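# Tip the raised corner of a half-folded sheet over

## Task

The sheet starts folded in half, its fold facing right_arm. Push the standing corner over about its own crease until it rests tilted well beyond vertical without support. When finished the sheet must still be folded in half with its layers aligned, with no extra crease along, next to or beneath the corner's crease, and no other sharp kink outside the folds. It fails immediately if the paper drops, on average, more than one finger's width below where it was last held, or two finger widths in a single fall (whether released or slipping quickly from a loose grip), or if any part of it extends past the table edge. Everything must settle soon after you finish.

## Robot and tools

Robot: two arms, left_arm (on +y, carrying a left hand) and right_arm (carrying a right hand). Calibrated bases in the scene frame: left_arm (-0.037, +0.288, +0.031) m, right_arm (+0.039, -0.279, +0.005) m, both almost unrotated. A post stands behind the arms. Scene frame: origin at table-top height midway between the nominal bases, +x out over the table, +z up; arm names do not match image sides.

Hand point: a point fixed to each palm, 0.05 m in front of it and 0.15 m from the wrist face along the fingers. Its +z runs along the straight fingers, +y out of the palm, +x across the palm away from the thumb on the right hand (toward the thumb on the left hand). Straight fingers extend 0.06-0.07 m past the point along +z, with centre lines 0.06 m behind it along -y. A wrist bracket on the little-finger side reaches 0.10 m across and can strike things. Arms track poses loosely: often 1-3 cm (up to 5 cm) low or off even in free air; a small turn can shift the point a lot.

execute_actions(actions, cameras): actions is a list of actions; each action is a list of up to 15 rows, one per 1/30 s step (a short action repeats its last row to step 15). Each row is one flat list of 28 numbers in [-1, 1] covering both arms: left_arm dx, dy, dz, rx, ry, rz; left hand thumb_turn, thumb_bend, index, middle, ring, little, force_limit, speed; then the same 14 for right_arm and its hand. dx..rz are an offset, along scene-frame axes, from the arm's Hand target at the start of that action (not from the previous row); 1.0 = 0.6 m or 180 degrees; rx, ry, rz form one rotation vector, turned about the Hand target's position. Repeating an offset in a later action moves further. Six zeros ask nothing new of an arm. Images come only with an empty actions list or when cameras names them.

Hand numbers: thumb_turn -1 beside palm, +1 in front of it; thumb_bend and fingers -1 straight, +1 curled. These are absolute targets, not offsets. force_limit maps -1..+1 to about 0..10 N at the fingertip (15 N for the two thumb motors); speed rises linearly from near 0 at -1 to full at +0.48 (full travel 0.49 s). Close at speed -0.94 or below for a gentle grip. No value means no change: to keep a hand as is, resend the eight numbers of its last executed row (if none yet, its hand_measured plus hand_force_limit and hand_speed). Index tip (y, z) from the point: (-0.060, +0.058) straight, (-0.001, +0.020) half, (+0.003, -0.014) three quarters, (-0.011, -0.042) closed. Thumb in front of palm: tip (+0.043, -0.035) straight, (-0.002, -0.006) half bent. A motor moves only when its target changes by 0.002 or more; it locks on reaching target or force_limit. To squeeze harder raise force_limit and send a more-closed target; to loosen send a more-open one.

move(target, speed, blend, blocking, cameras): straight-line paths to one 28-number row or up to 15 rows, every row an offset from the Hand targets at the call's start, same layout and scale. speed in m/s (0.002 to 4.3, default 0.25; turns at twice that in rad/s), one value or one per target. blend in m rounds corners (0 = stop at each). Paths share 10 s at most and do not avoid obstacles. Hand numbers of later rows are sent on arrival. Result adds a move: line (done, off_target, moving, held, fault) and limits (paced = pose clipped, held = check withheld steps).

wait(seconds): 0 to 3600, commands nothing new; a running move continues. stop(): brakes the running move. zoom_image(camera, region [x0, y0, x1, y1], at most 504x504 pixels) enlarges part of the latest image. show_instructions(): shows reference images. finished_scene(scene=1): ends the scene irreversibly.

Results: end_effector_position (m) and end_effector_quat_wxyz in the scene frame; Hand target = last commanded pose after clipping (orientation is clipped to 40 degrees of the measured one each step); next offsets start from it. hand_measured, hand_stopped_by (moving, target, force, stalled, fault) and hand_load_n follow the six-motor order; a lost grip shows as load near 0. Joint torques are noisy and offset; numbers 3 and 4 wrap at ±28 N m. Joint velocities line may be omitted when all are within noise. MOTOR HOT appears at 85 °C; at 100 °C that arm drops for 30-60 s, so avoid long stretched holds or pushing at unreachable poses.

Cameras: cam_head_left, cam_head_right, cam_high, cam_low, cam_left_wrist, cam_right_wrist, each 672x504, with calibrations given.

Avoid: letting paper fall or slide off the table, creasing it, hitting the table or post hard, arms or hands touching each other, closing one hand on the other's fingers, fast motions into contact, and leaving anything still moving at the end.

Each tool is called after "Emit:" by a JSON object that holds its "api" and its "payload", one argument or row to a line.

Reference images:

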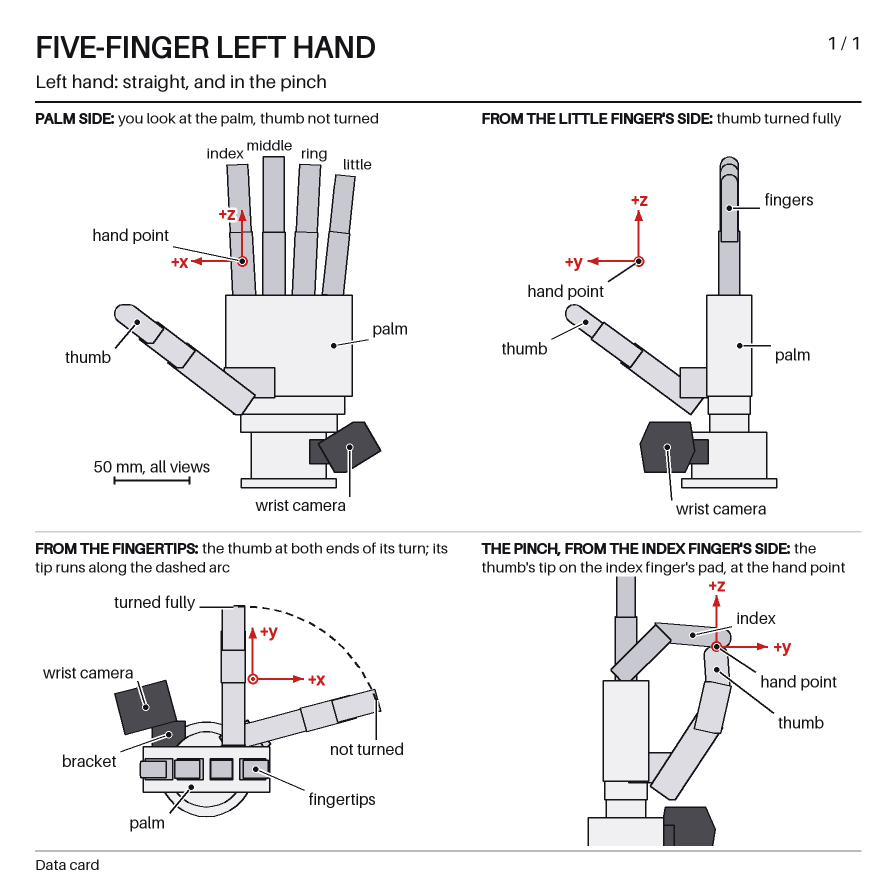

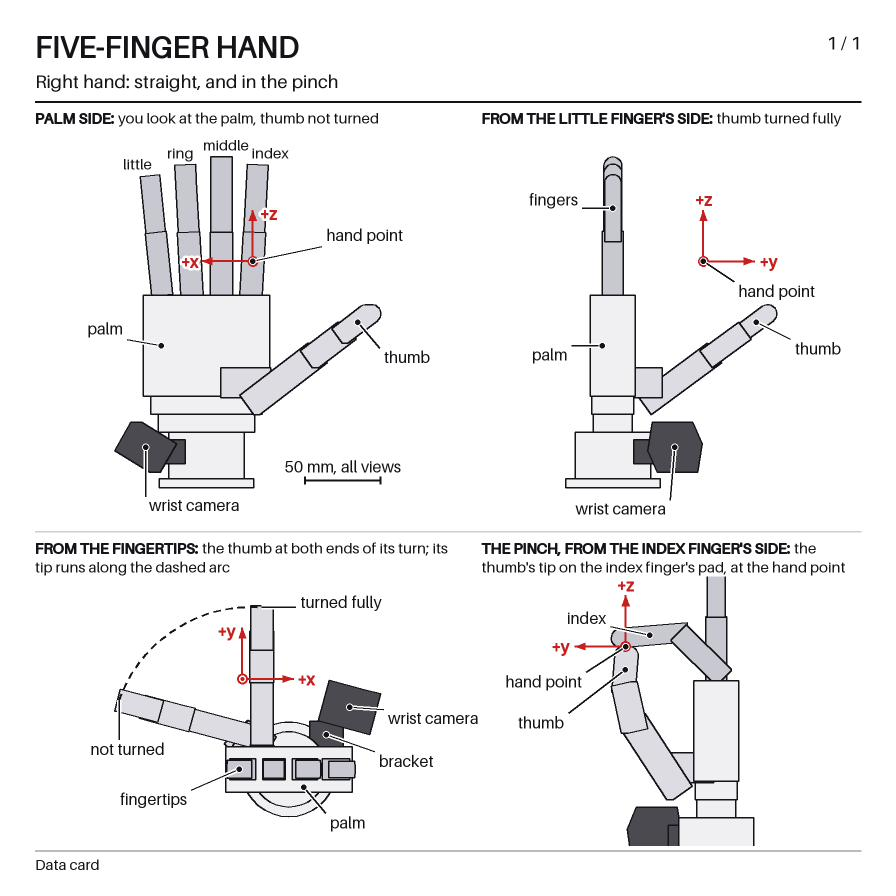

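## Session

Emit:
{"api": "execute_actions", "payload": {
  "actions": []
}}

Scene clock: 0.00 s.
left_arm: end_effector_position=(-0.0133, +0.1126, +0.2125) hand_measured=(-1.000, -1.000, -1.000, -1.000, -1.000, -1.000) hand_load_n=(+0.0, +0.0, +0.0, +0.0, +0.0, +0.0) hand_stopped_by=(target, target, target, target, target, target) hand_force_limit=0.00 hand_speed=-0.80 end_effector_quat_wxyz=(-0.012, +0.826, -0.564, +0.006) | right_arm: end_effector_position=(+0.4009, -0.1076, +0.2261) hand_measured=(-1.000, -1.000, -1.000, -1.000, -1.000, -1.000) hand_load_n=(+0.0, +0.0, +0.0, +0.0, +0.0, +0.0) hand_stopped_by=(target, target, target, target, target, target) hand_force_limit=0.00 hand_speed=-0.80 end_effector_quat_wxyz=(+0.230, +0.798, +0.551, +0.078)
Joint positions: left_arm=[-1.088 0.651 0.749 -1.668 -0.026 -1.473] | right_arm=[0.819 1.314 1.105 -1.308 0.488 -1.964]
Joint velocities: within noise
Joint torques (N m): no reading
Motor temperatures (°C): left_arm=[26 24 27 25 24 22] | right_arm=[26 23 27 24 22 28]
Heat: left arm: hottest elbow 27 °C; right arm: hottest wrist roll 28 °C.
Hand target: left_arm -0.0114, +0.1089, +0.2197; -0.007, +0.826, -0.564, +0.014 | right_arm +0.4056, -0.1026, +0.2376; +0.227, +0.800, +0.548, +0.093

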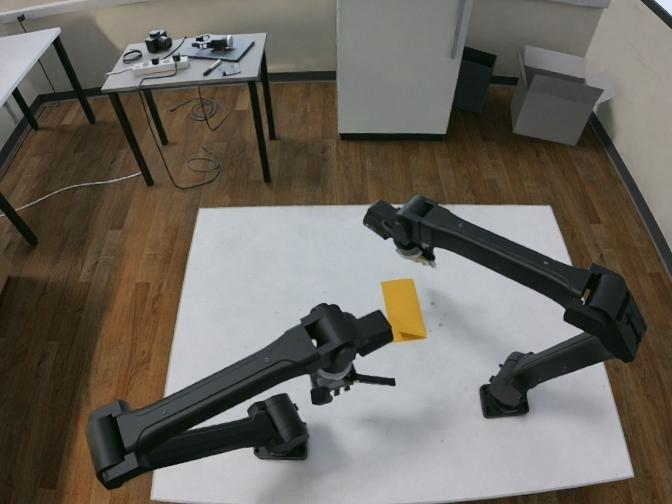

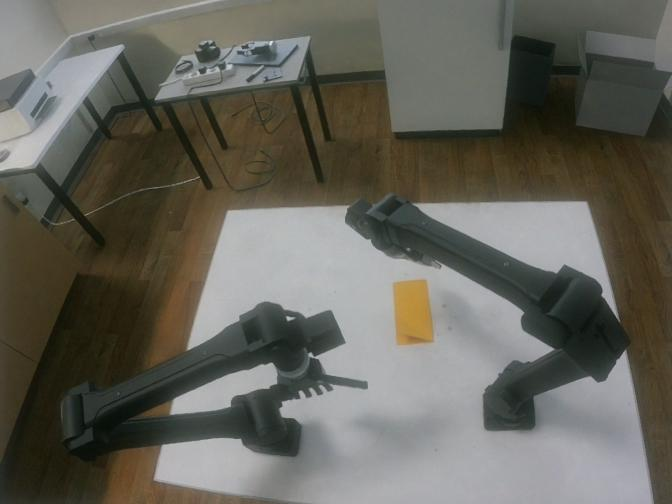

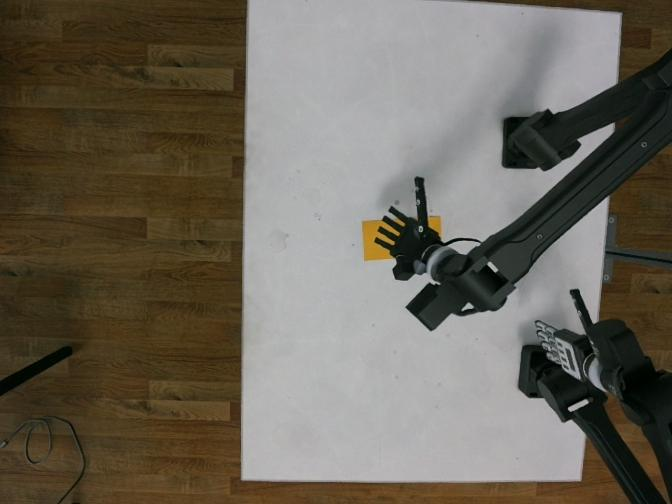

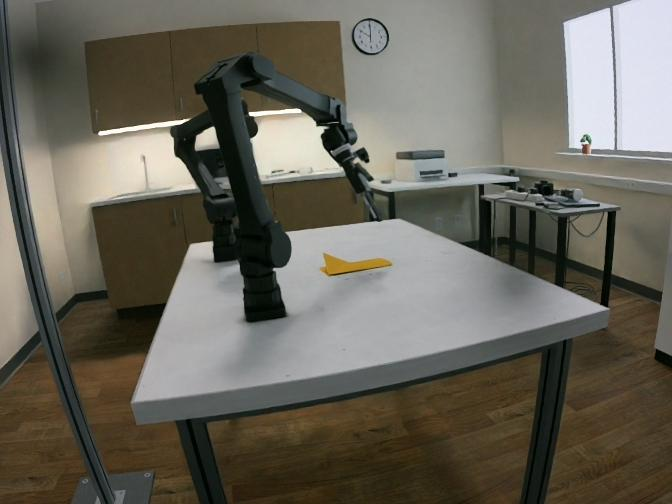

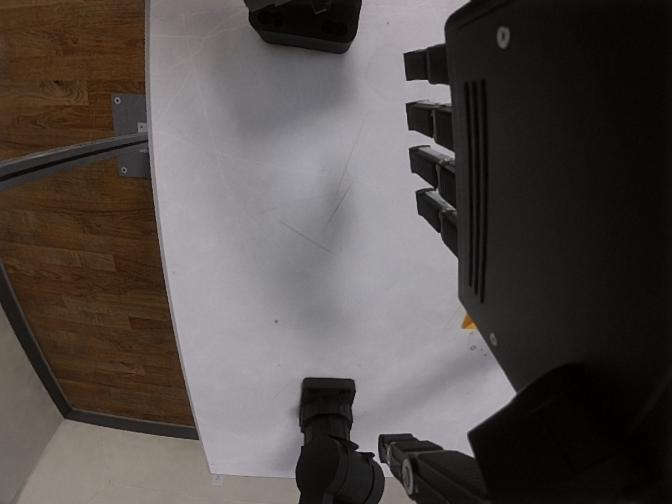

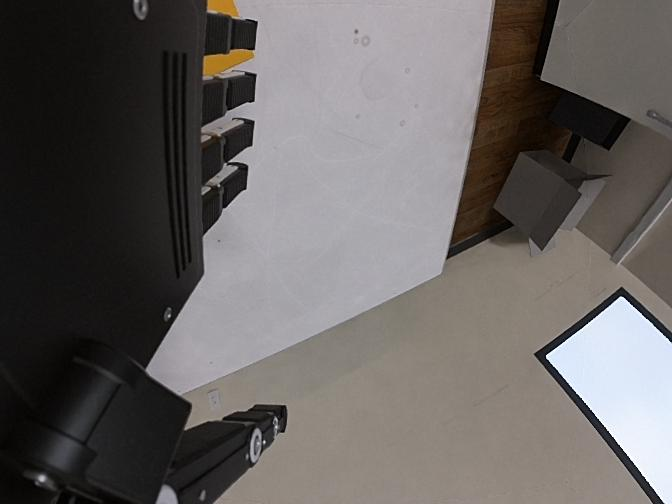

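Emit:
{"api": "zoom_image", "payload": {
  "camera": "cam_low",
  "region": [290, 225, 420, 300]
}}

Emit:
{"api": "zoom_image", "payload": {
  "camera": "cam_head_left",
  "region": [350, 260, 460, 360]
}}

Emit:
{"api": "zoom_image", "payload": {
  "camera": "cam_head_right",
  "region": [360, 260, 470, 360]
}}

Emit:
{"api": "zoom_image", "payload": {
  "camera": "cam_high",
  "region": [340, 190, 470, 280]
}}

Scaled by 3.877 from the camera's image (finer frame: 960x720).

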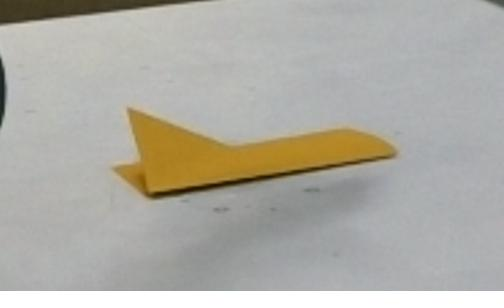

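Scaled by 4.582 from the camera's image (finer frame: 960x720).

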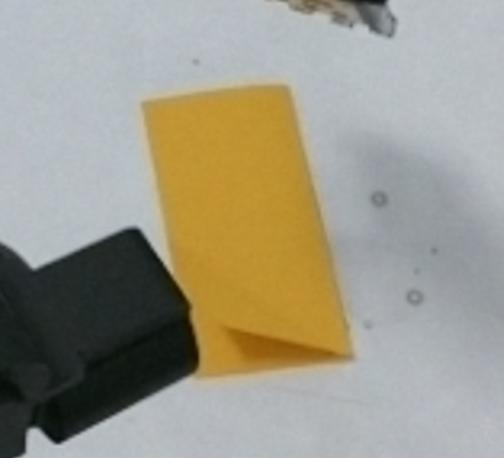

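Scaled by 4.582 from the camera's image (finer frame: 960x720).

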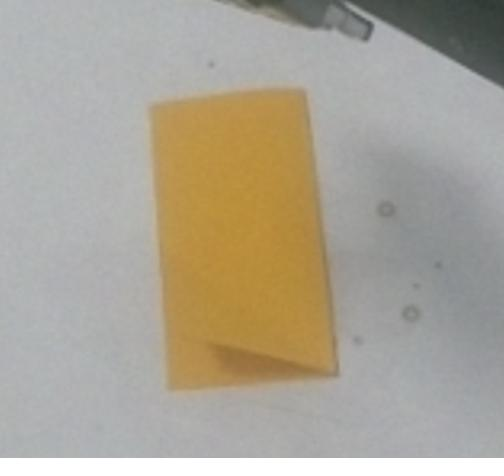

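Scaled by 3.877 from the camera's image (finer frame: 960x720).

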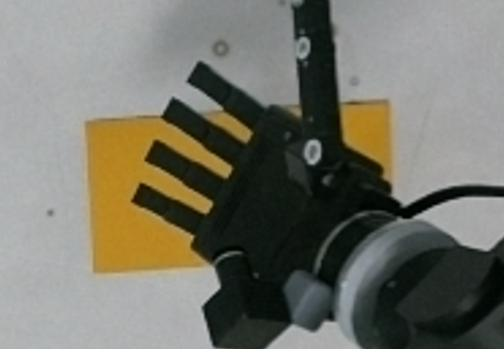

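Emit:
{"api": "move", "payload": {
  "target": [0,0,0,0,0,0,-1,-1,-1,-1,-1,-1,0,-0.8,-0.043,-0.162,0.071,0.123,0.1025,-0.184,-1,-1,-1,-1,-1,-1,0,-0.8],
  "speed": 0.15,
  "cameras": ["all"]
}}

Scene clock: 171.87 s.
left_arm: end_effector_position=(-0.0133, +0.1126, +0.2125) hand_measured=(-1.000, -1.000, -1.000, -1.000, -1.000, -1.000) hand_load_n=(+0.0, +0.0, +0.0, +0.0, +0.0, +0.0) hand_stopped_by=(target, target, target, target, target, target) hand_force_limit=0.00 hand_speed=-0.80 end_effector_quat_wxyz=(-0.012, +0.826, -0.564, +0.006) | right_arm: end_effector_position=(+0.3711, -0.2017, +0.2578) hand_measured=(-1.000, -1.000, -1.000, -1.000, -1.000, -1.000) hand_load_n=(+0.0, +0.0, +0.0, +0.0, +0.0, +0.0) hand_stopped_by=(target, target, target, target, target, target) hand_force_limit=0.00 hand_speed=-0.80 end_effector_quat_wxyz=(+0.004, +0.951, +0.309, -0.026)
Joint positions: left_arm=[-1.088 0.651 0.749 -1.668 -0.026 -1.473] | right_arm=[0.414 1.297 1.312 -1.639 0.002 -1.775]
Joint torques (N m): left_arm=[0.44 -0.26 11.77 0.05 -0.06 0.01] | right_arm=[-0.97 -8.53 11.21 -0.38 -0.09 0.18]
Motor temperatures (°C): left_arm=[26 24 33 25 23 22] | right_arm=[26 24 32 23 22 27]
Heat: left arm: hottest elbow 33 °C; right arm: hottest elbow 32 °C.
Hand target: left_arm -0.0114, +0.1089, +0.2197; -0.007, +0.826, -0.564, +0.014 | right_arm +0.3797, -0.1999, +0.2803; +0.000, +0.954, +0.300, +0.000
Off the commanded pose: left_arm 0.008 m, 1 deg | right_arm 0.024 m, 3 deg.
move: off_target (right_arm)
cam_right_wrist: T_world_to_cam=[[0.74374, -0.66725, -0.04027, -0.39687], [-0.5211, -0.61646, 0.59028, -0.08883], [-0.41869, -0.41804, -0.80619, 0.3924]] pos_world=[0.41317, -0.15554, 0.3528]

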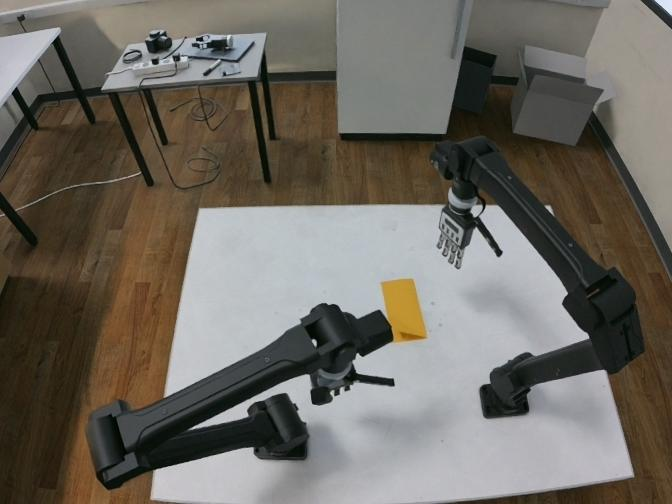

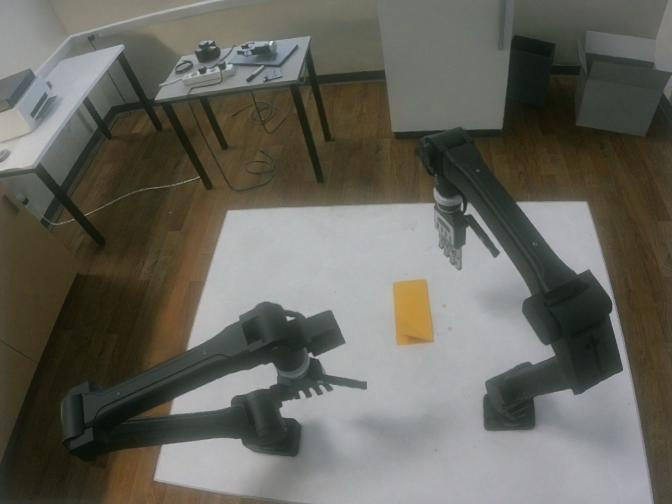

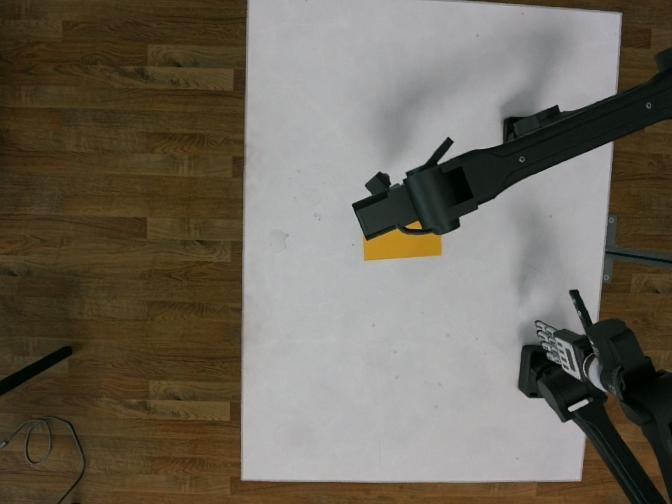

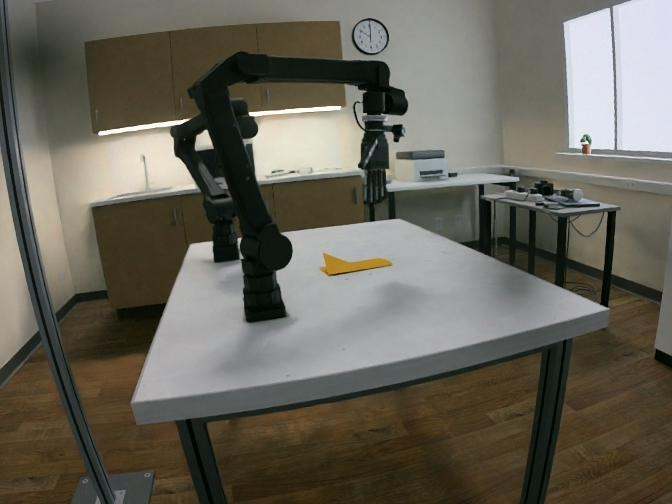

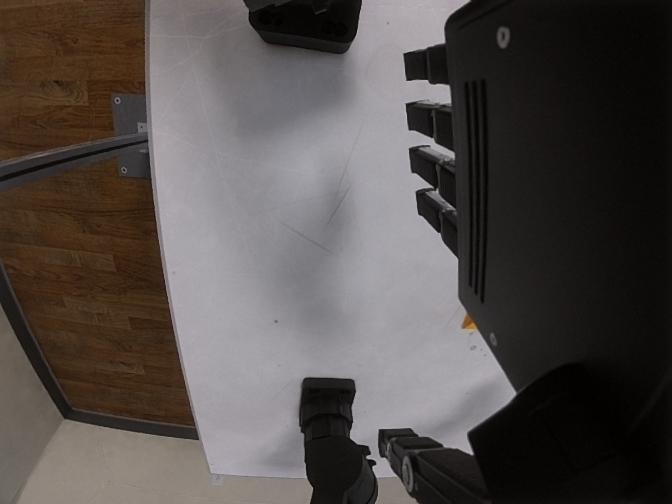

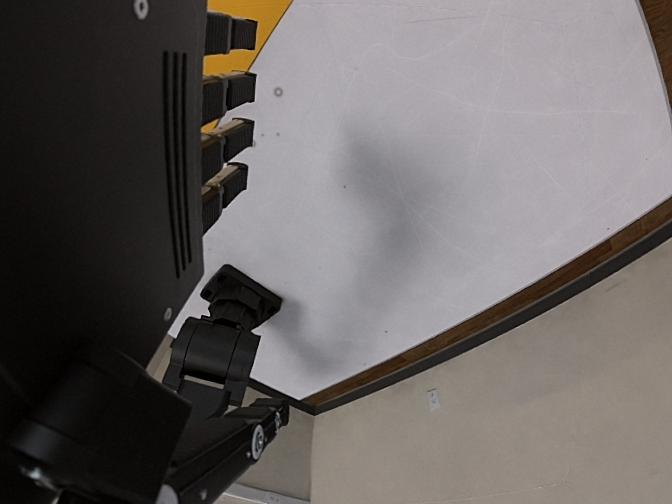

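Emit:
{"api": "zoom_image", "payload": {
  "camera": "cam_head_left",
  "region": [370, 270, 440, 350]
}}

Emit:
{"api": "zoom_image", "payload": {
  "camera": "cam_head_right",
  "region": [380, 270, 450, 350]
}}

Emit:
{"api": "zoom_image", "payload": {
  "camera": "cam_low",
  "region": [310, 240, 400, 285]
}}

Scaled by 6.300 from the camera's image (finer frame: 960x720).

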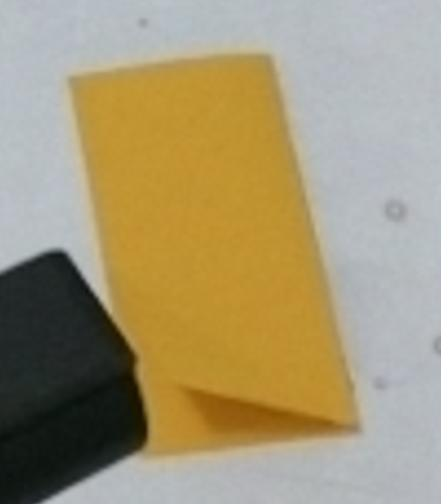

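Scaled by 6.300 from the camera's image (finer frame: 960x720).

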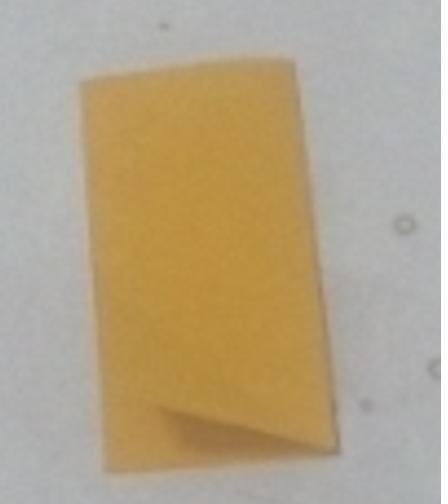

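Scaled by 5.600 from the camera's image (finer frame: 960x720).

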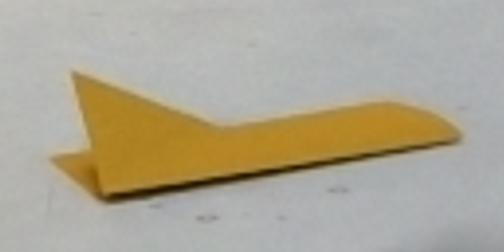

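Emit:
{"api": "move", "payload": {
  "target": [0.1957,-0.108,-0.2,-0.0316,-0.25,-0.3105,-1,-1,-1,-1,-1,-1,0,-0.8,0.0305,0.1415,-0.23,0,0,0.0556,-1,-1,-1,-1,-1,-1,0,-0.8],
  "speed": 0.15,
  "cameras": ["all"]
}}

Scene clock: 263.60 s.
left_arm: end_effector_position=(+0.1036, +0.0410, +0.1073) hand_measured=(-1.000, -1.000, -1.000, -1.000, -1.000, -1.000) hand_load_n=(+0.0, -0.5, +0.0, +0.0, +0.0, +0.0) hand_stopped_by=(target, target, target, target, target, target) hand_force_limit=0.00 hand_speed=-0.80 end_effector_quat_wxyz=(+0.166, -0.405, +0.829, -0.349) | right_arm: end_effector_position=(+0.3981, -0.1198, +0.1459) hand_measured=(-1.000, -1.000, -1.000, -1.000, -1.000, -1.000) hand_load_n=(+0.0, -0.5, +0.0, +0.0, +0.0, +0.0) hand_stopped_by=(target, target, target, target, target, target) hand_force_limit=0.00 hand_speed=-0.80 end_effector_quat_wxyz=(+0.001, +0.925, +0.381, -0.002)
Joint positions: left_arm=[-1.073 0.666 0.378 -0.533 -0.29 -0.309] | right_arm=[0.576 1.441 1.159 -1.293 0.002 -1.767]
Joint torques (N m): left_arm=[1.55 -0.67 10.03 1.85 -0.16 0.1] | right_arm=[0.32 -9 6.87 0.7 -0.07 0.15]
Heat: left arm: hottest elbow 33 °C; right arm: hottest elbow 35 °C.
Hand target: left_arm +0.1059, +0.0441, +0.0996; +0.168, -0.406, +0.830, -0.344 | right_arm +0.3980, -0.1150, +0.1423; +0.000, +0.924, +0.383, +0.000
Off the commanded pose: left_arm 0.009 m, 1 deg | right_arm 0.006 m, 0 deg.
move: done
cam_left_wrist: T_world_to_cam=[[0.39837, -0.57125, 0.71762, -0.10005], [-0.90385, -0.37759, 0.20118, 0.0939], [0.15604, -0.72877, -0.66675, 0.19864]] pos_world=[0.09374, 0.12306, 0.18534]
cam_right_wrist: T_world_to_cam=[[0.83837, -0.54469, -0.02104, -0.39268], [-0.44395, -0.7047, 0.55345, 0.00591], [-0.31628, -0.45466, -0.83261, 0.30647]] pos_world=[0.42877, -0.07038, 0.24364]

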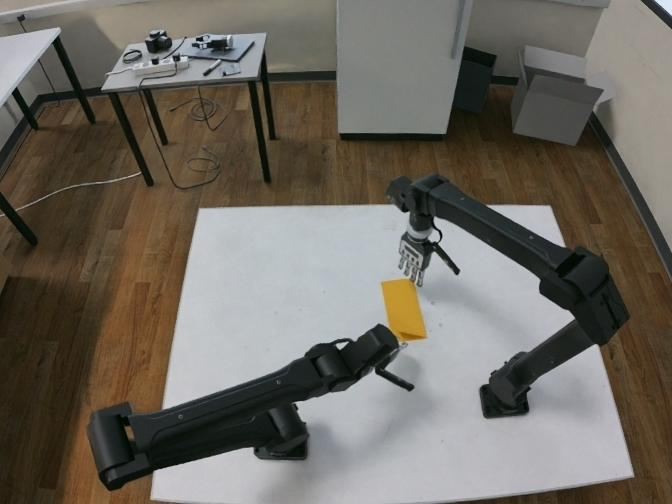

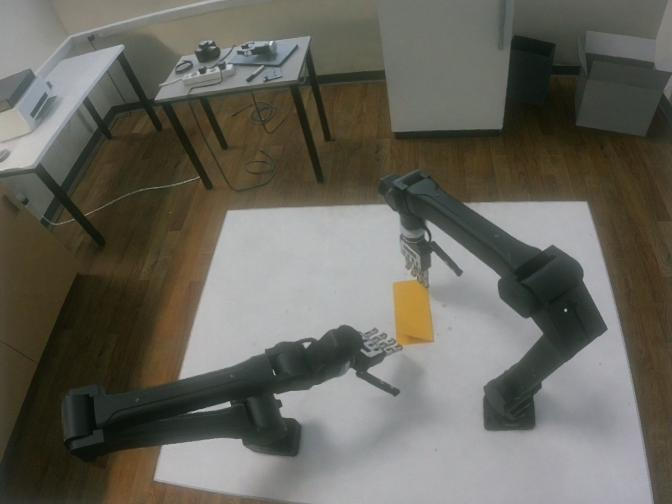

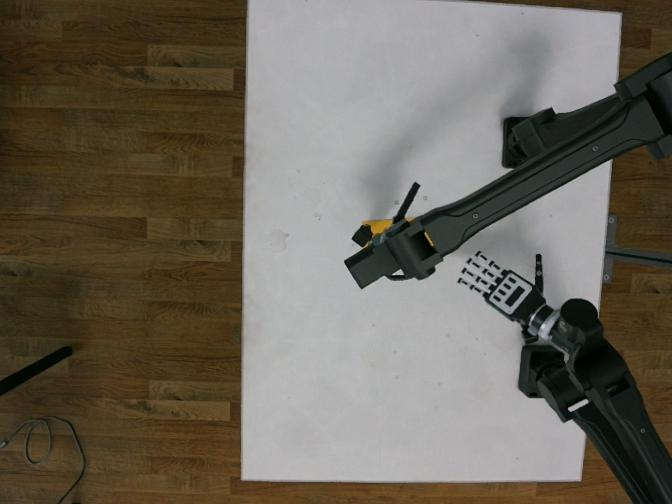

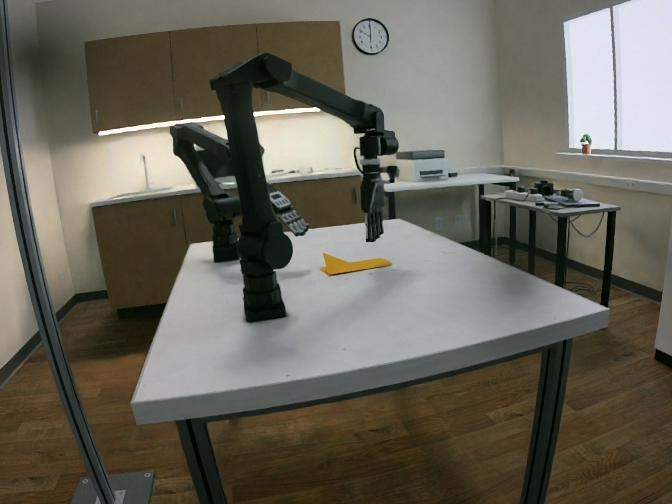

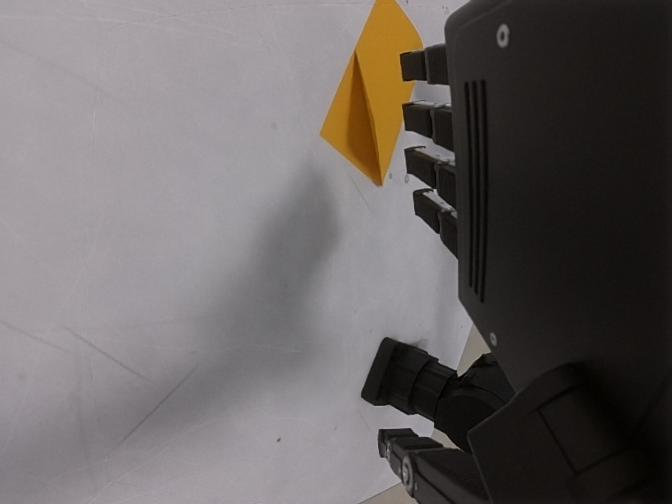

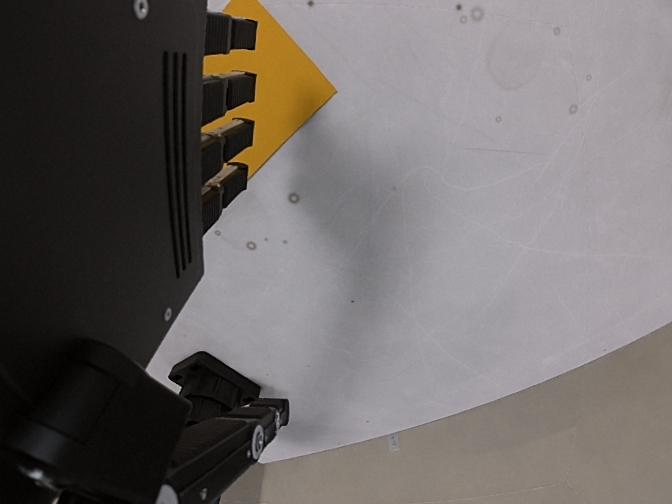

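Emit:
{"api": "zoom_image", "payload": {
  "camera": "cam_left_wrist",
  "region": [290, 0, 450, 200]
}}

Emit:
{"api": "zoom_image", "payload": {
  "camera": "cam_right_wrist",
  "region": [180, 0, 350, 200]
}}

Emit:
{"api": "zoom_image", "payload": {
  "camera": "cam_head_right",
  "region": [340, 230, 460, 370]
}}

Scaled by 2.520 from the camera's image (finer frame: 960x720).

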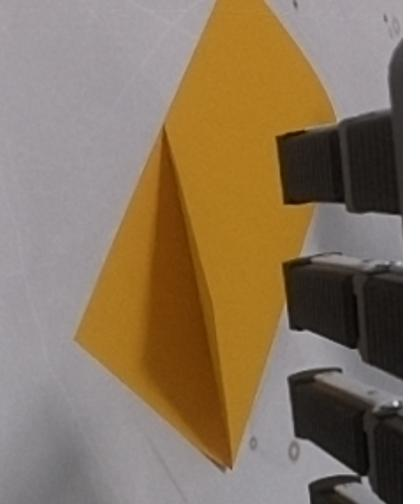

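Scaled by 2.520 from the camera's image (finer frame: 960x720).

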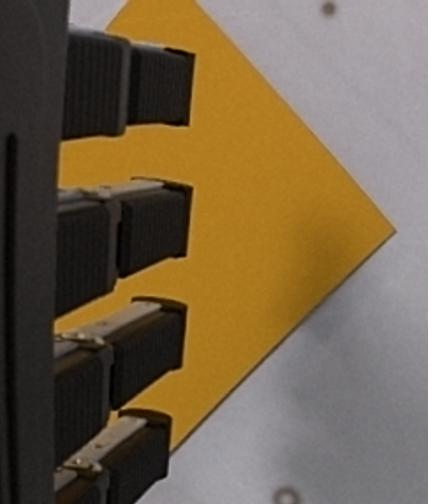

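Scaled by 3.600 from the camera's image (finer frame: 960x720).

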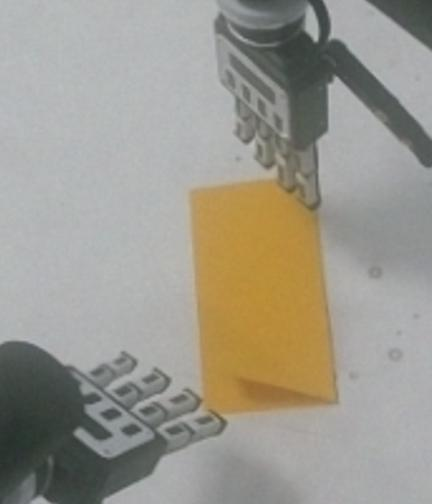

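Emit:
{"api": "move", "payload": {
  "target": [0.0235,-0.002,-0.091,0,0,0,-1,-1,-1,-1,-1,-1,0,-0.8,-0.0067,0.0133,-0.0955,0,0,0,-1,-1,-1,-1,-1,-1,0,-0.8],
  "speed": 0.08,
  "cameras": ["cam_head_left","cam_head_right","cam_low","cam_left_wrist","cam_right_wrist"]
}}

Scene clock: 305.50 s.
left_arm: end_effector_position=(+0.1184, +0.0389, +0.0514) hand_measured=(-1.000, -1.000, -1.000, -1.000, -1.000, -1.000) hand_load_n=(+0.0, +0.0, +0.0, +0.0, +0.0, +0.0) hand_stopped_by=(target, target, target, target, target, target) hand_force_limit=0.00 hand_speed=-0.80 end_effector_quat_wxyz=(+0.166, -0.405, +0.829, -0.348) | right_arm: end_effector_position=(+0.3947, -0.1115, +0.0878) hand_measured=(-1.000, -1.000, -1.000, -1.000, -1.000, -1.000) hand_load_n=(+0.0, +0.0, +0.0, +0.0, +0.0, +0.0) hand_stopped_by=(target, target, target, target, target, target) hand_force_limit=0.00 hand_speed=-0.80 end_effector_quat_wxyz=(+0.001, +0.924, +0.383, -0.002)
Joint positions: left_arm=[-1.011 0.834 0.272 -0.248 -0.247 -0.261] | right_arm=[0.598 1.501 1.062 -1.137 0.002 -1.75]
Joint torques (N m): left_arm=[1.49 -0.85 9.09 1.83 -0.13 0.08] | right_arm=[0.38 -9.41 6.5 0.72 -0.07 0.19]
Heat: left arm: hottest elbow 32 °C; right arm: hottest elbow 33 °C.
Hand target: left_arm +0.1200, +0.0430, +0.0449; +0.168, -0.406, +0.830, -0.344 | right_arm +0.3940, -0.1069, +0.0850; +0.000, +0.924, +0.383, +0.000
Off the commanded pose: left_arm 0.008 m, 1 deg | right_arm 0.005 m, 0 deg.
move: done
cam_left_wrist: T_world_to_cam=[[0.39879, -0.5722, 0.71663, -0.06703], [-0.90367, -0.37818, 0.20091, 0.11774], [0.15605, -0.72772, -0.66789, 0.15761]] pos_world=[0.10854, 0.12087, 0.12964]
cam_right_wrist: T_world_to_cam=[[0.84063, -0.54117, -0.02162, -0.38698], [-0.44018, -0.70592, 0.55491, 0.04061], [-0.31556, -0.45696, -0.83163, 0.26014]] pos_world=[0.42527, -0.06189, 0.18544]

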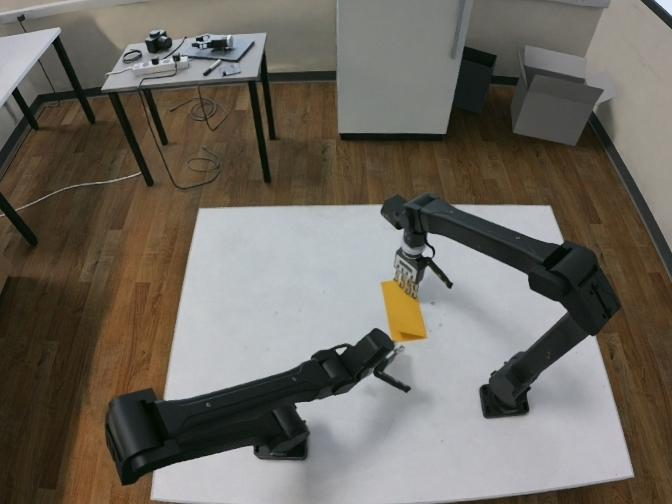

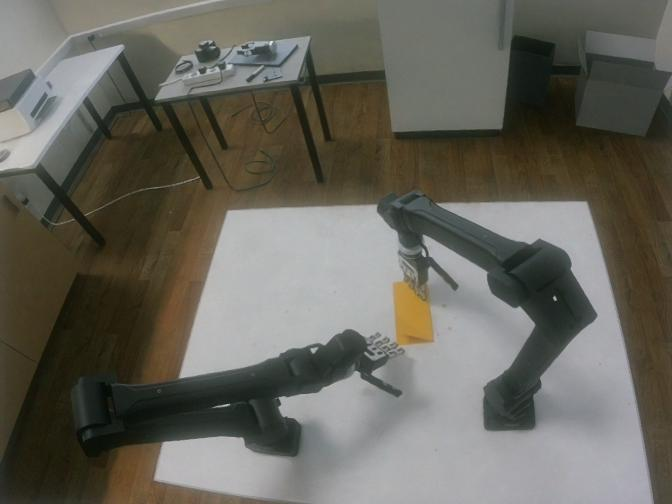

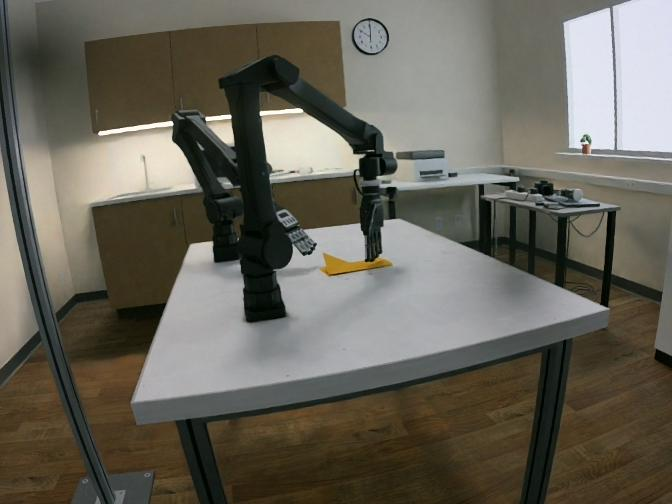

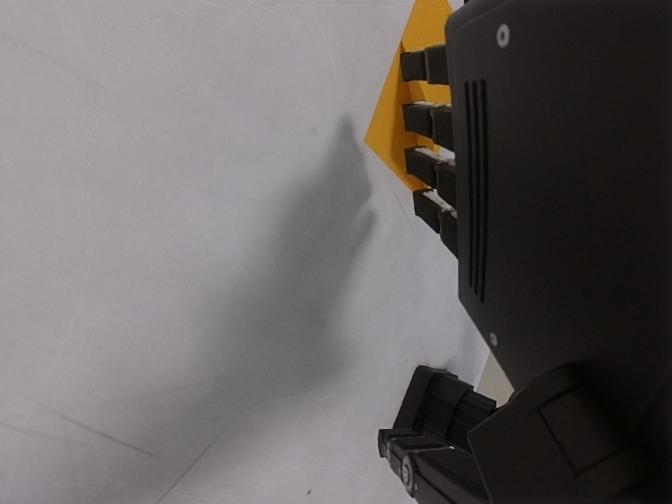

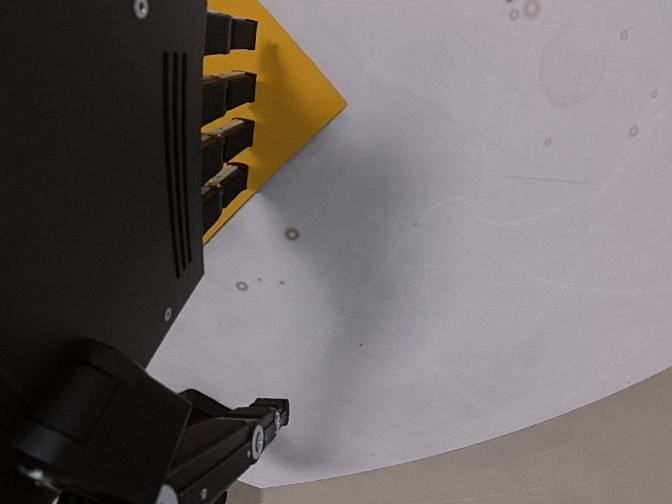

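Emit:
{"api": "zoom_image", "payload": {
  "camera": "cam_head_right",
  "region": [350, 240, 460, 370]
}}

Emit:
{"api": "zoom_image", "payload": {
  "camera": "cam_low",
  "region": [270, 200, 420, 290]
}}

Emit:
{"api": "zoom_image", "payload": {
  "camera": "cam_right_wrist",
  "region": [180, 0, 380, 260]
}}

Emit:
{"api": "zoom_image", "payload": {
  "camera": "cam_left_wrist",
  "region": [340, 0, 500, 220]
}}

Scaled by 3.877 from the camera's image (finer frame: 960x720).

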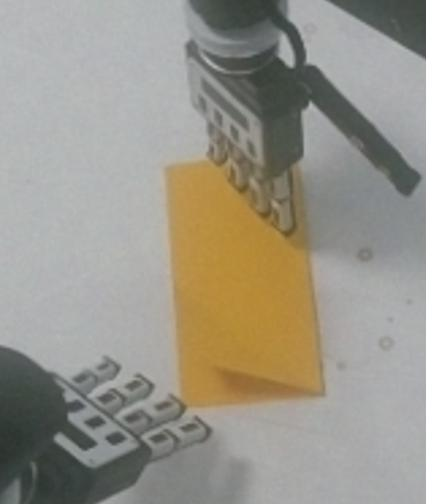

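Scaled by 3.360 from the camera's image (finer frame: 960x720).

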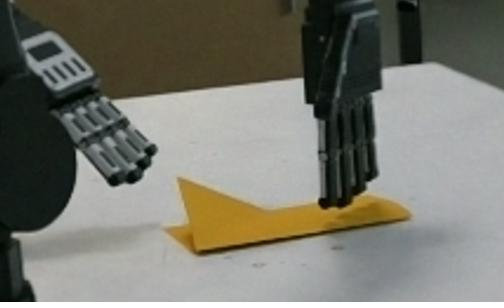

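Scaled by 1.938 from the camera's image (finer frame: 960x720).

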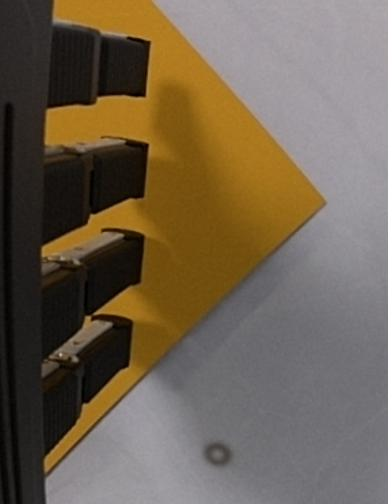

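Scaled by 2.291 from the camera's image (finer frame: 960x720).

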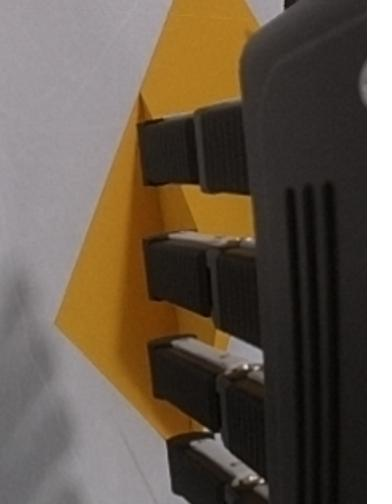

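Emit:
{"api": "move", "payload": {
  "target": [0,0,0,0,0,0,-1,-1,-1,-1,-1,-1,0,-0.8,0,0,-0.0233,0,0,0,-1,-1,-1,-1,-1,-1,0,-0.8],
  "speed": 0.04,
  "cameras": ["cam_low","cam_right_wrist"]
}}

Emit:
{"api": "zoom_image", "payload": {
  "camera": "cam_low",
  "region": [310, 220, 400, 285]
}}

Emit:
{"api": "zoom_image", "payload": {
  "camera": "cam_right_wrist",
  "region": [180, 0, 380, 260]
}}

Scene clock: 321.90 s.
left_arm: end_effector_position=(+0.1184, +0.0390, +0.0514) hand_measured=(-1.000, -1.000, -1.000, -1.000, -1.000, -1.000) hand_load_n=(+0.0, +0.0, +0.0, +0.0, +0.0, +0.0) hand_stopped_by=(target, target, target, target, target, target) hand_force_limit=0.00 hand_speed=-0.80 end_effector_quat_wxyz=(+0.166, -0.404, +0.829, -0.348) | right_arm: end_effector_position=(+0.3952, -0.1112, +0.0758) hand_measured=(-1.000, -1.000, -1.000, -1.000, -1.000, -1.000) hand_load_n=(+0.0, +0.0, +0.0, +0.0, +0.0, +0.5) hand_stopped_by=(target, target, target, target, target, target) hand_force_limit=0.00 hand_speed=-0.80 end_effector_quat_wxyz=(+0.001, +0.924, +0.383, -0.001)
Joint positions: left_arm=[-1.011 0.834 0.272 -0.248 -0.247 -0.261] | right_arm=[0.598 1.515 1.043 -1.1 0.002 -1.75]
Joint torques (N m): left_arm=[1.44 -1.67 9.09 1.87 -0.13 0.09] | right_arm=[0.38 -9.23 6.27 0.79 -0.07 0.19]
Heat: left arm: hottest elbow 32 °C; right arm: hottest elbow 32 °C.
Hand target: left_arm +0.1200, +0.0430, +0.0450; +0.168, -0.406, +0.830, -0.344 | right_arm +0.3940, -0.1069, +0.0709; +0.000, +0.924, +0.383, +0.000
Off the commanded pose: left_arm 0.008 m, 1 deg | right_arm 0.007 m, 0 deg.
move: done
cam_right_wrist: T_world_to_cam=[[0.84069, -0.54113, -0.0204, -0.38752], [-0.44169, -0.70703, 0.55229, 0.04841], [-0.31329, -0.45529, -0.8334, 0.24991]] pos_world=[0.42547, -0.06169, 0.17363]

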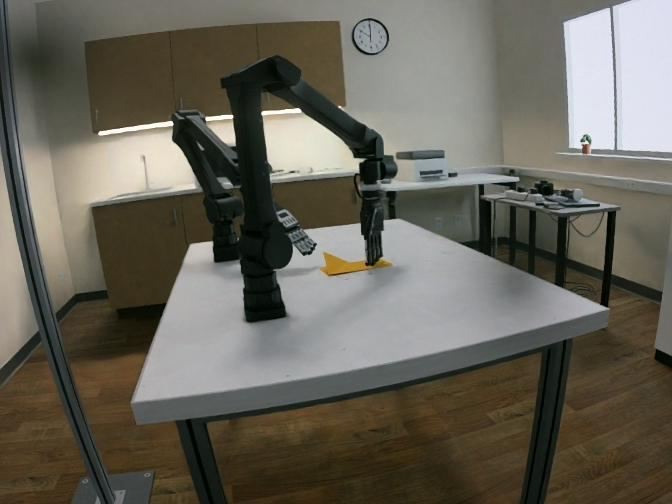

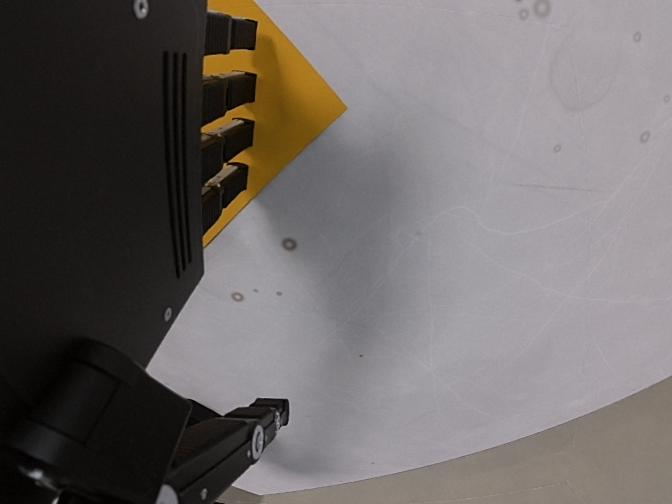

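Scaled by 5.600 from the camera's image (finer frame: 960x720).

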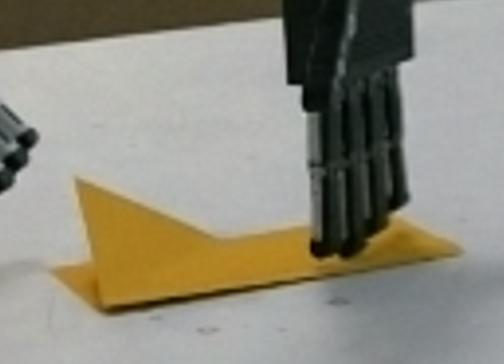

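Scaled by 1.938 from the camera's image (finer frame: 960x720).

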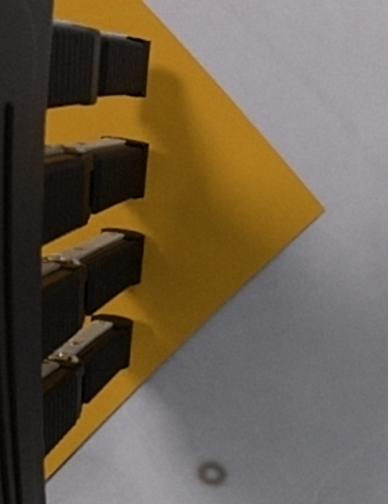

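Emit:
{"api": "move", "payload": {
  "target": [0,0,0,0,0,0,-1,-1,-1,-1,-1,-1,0,-0.8,0,0,-0.0117,0,0,0,-1,-1,-1,-1,-1,-1,0,-0.8],
  "speed": 0.03,
  "cameras": ["cam_low","cam_right_wrist"]
}}

Emit:
{"api": "zoom_image", "payload": {
  "camera": "cam_low",
  "region": [310, 220, 400, 285]
}}

Scene clock: 326.47 s.
left_arm: end_effector_position=(+0.1184, +0.0390, +0.0514) hand_measured=(-1.000, -1.000, -1.000, -1.000, -1.000, -1.000) hand_load_n=(+0.0, +0.0, +0.0, +0.0, +0.0, +0.0) hand_stopped_by=(target, target, target, target, target, target) hand_force_limit=0.00 hand_speed=-0.80 end_effector_quat_wxyz=(+0.166, -0.404, +0.829, -0.348) | right_arm: end_effector_position=(+0.3953, -0.1111, +0.0752) hand_measured=(-1.000, -1.000, -1.000, -1.000, -1.000, -1.000) hand_load_n=(+0.0, -0.5, +0.0, +0.0, +0.0, +0.0) hand_stopped_by=(target, target, target, target, target, target) hand_force_limit=0.00 hand_speed=-0.80 end_effector_quat_wxyz=(+0.001, +0.924, +0.383, +0.000)
Joint positions: left_arm=[-1.011 0.834 0.272 -0.248 -0.247 -0.261] | right_arm=[0.598 1.515 1.041 -1.097 0.002 -1.75]
Joint velocities: left_arm=[-0.005 -0.005 0.002 0.002 -0.051 -0.168] | right_arm=[within noise]
Joint torques (N m): left_arm=[1.49 -1.67 9.07 1.87 -0.13 0.08] | right_arm=[0.32 -8.59 5.6 1.48 -0.07 0.19]
Heat: left arm: hottest elbow 32 °C; right arm: hottest elbow 32 °C.
Hand target: left_arm +0.1200, +0.0430, +0.0450; +0.168, -0.406, +0.830, -0.344 | right_arm +0.3940, -0.1070, +0.0639; +0.000, +0.924, +0.383, +0.000
Off the commanded pose: left_arm 0.008 m, 1 deg | right_arm 0.012 m, 0 deg.
move: off_target (right_arm)
cam_right_wrist: T_world_to_cam=[[0.84074, -0.54109, -0.01977, -0.38766], [-0.44239, -0.70752, 0.55111, 0.04916], [-0.31218, -0.45459, -0.8342, 0.24921]] pos_world=[0.42546, -0.06169, 0.17313]

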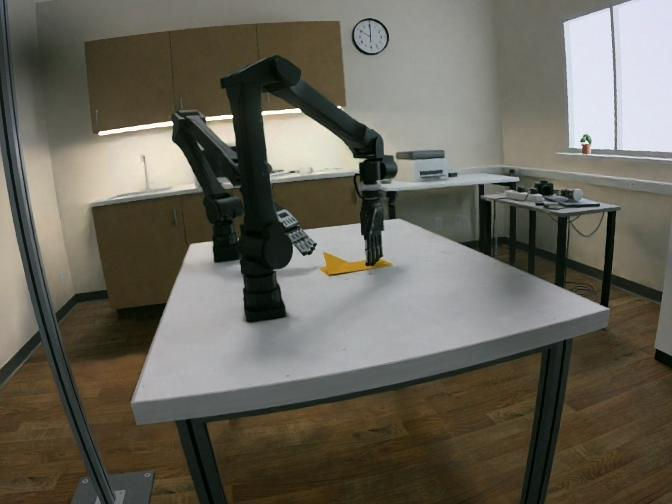

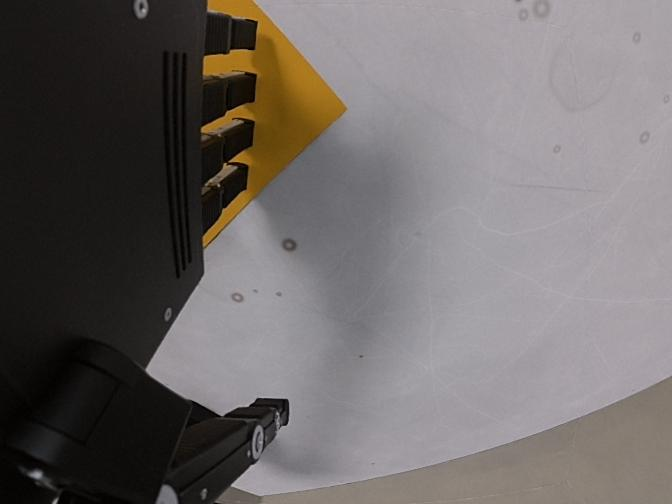

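Scaled by 5.600 from the camera's image (finer frame: 960x720).

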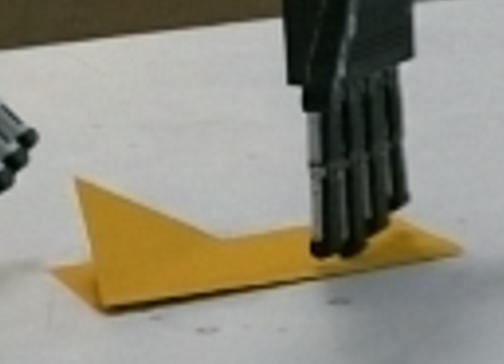

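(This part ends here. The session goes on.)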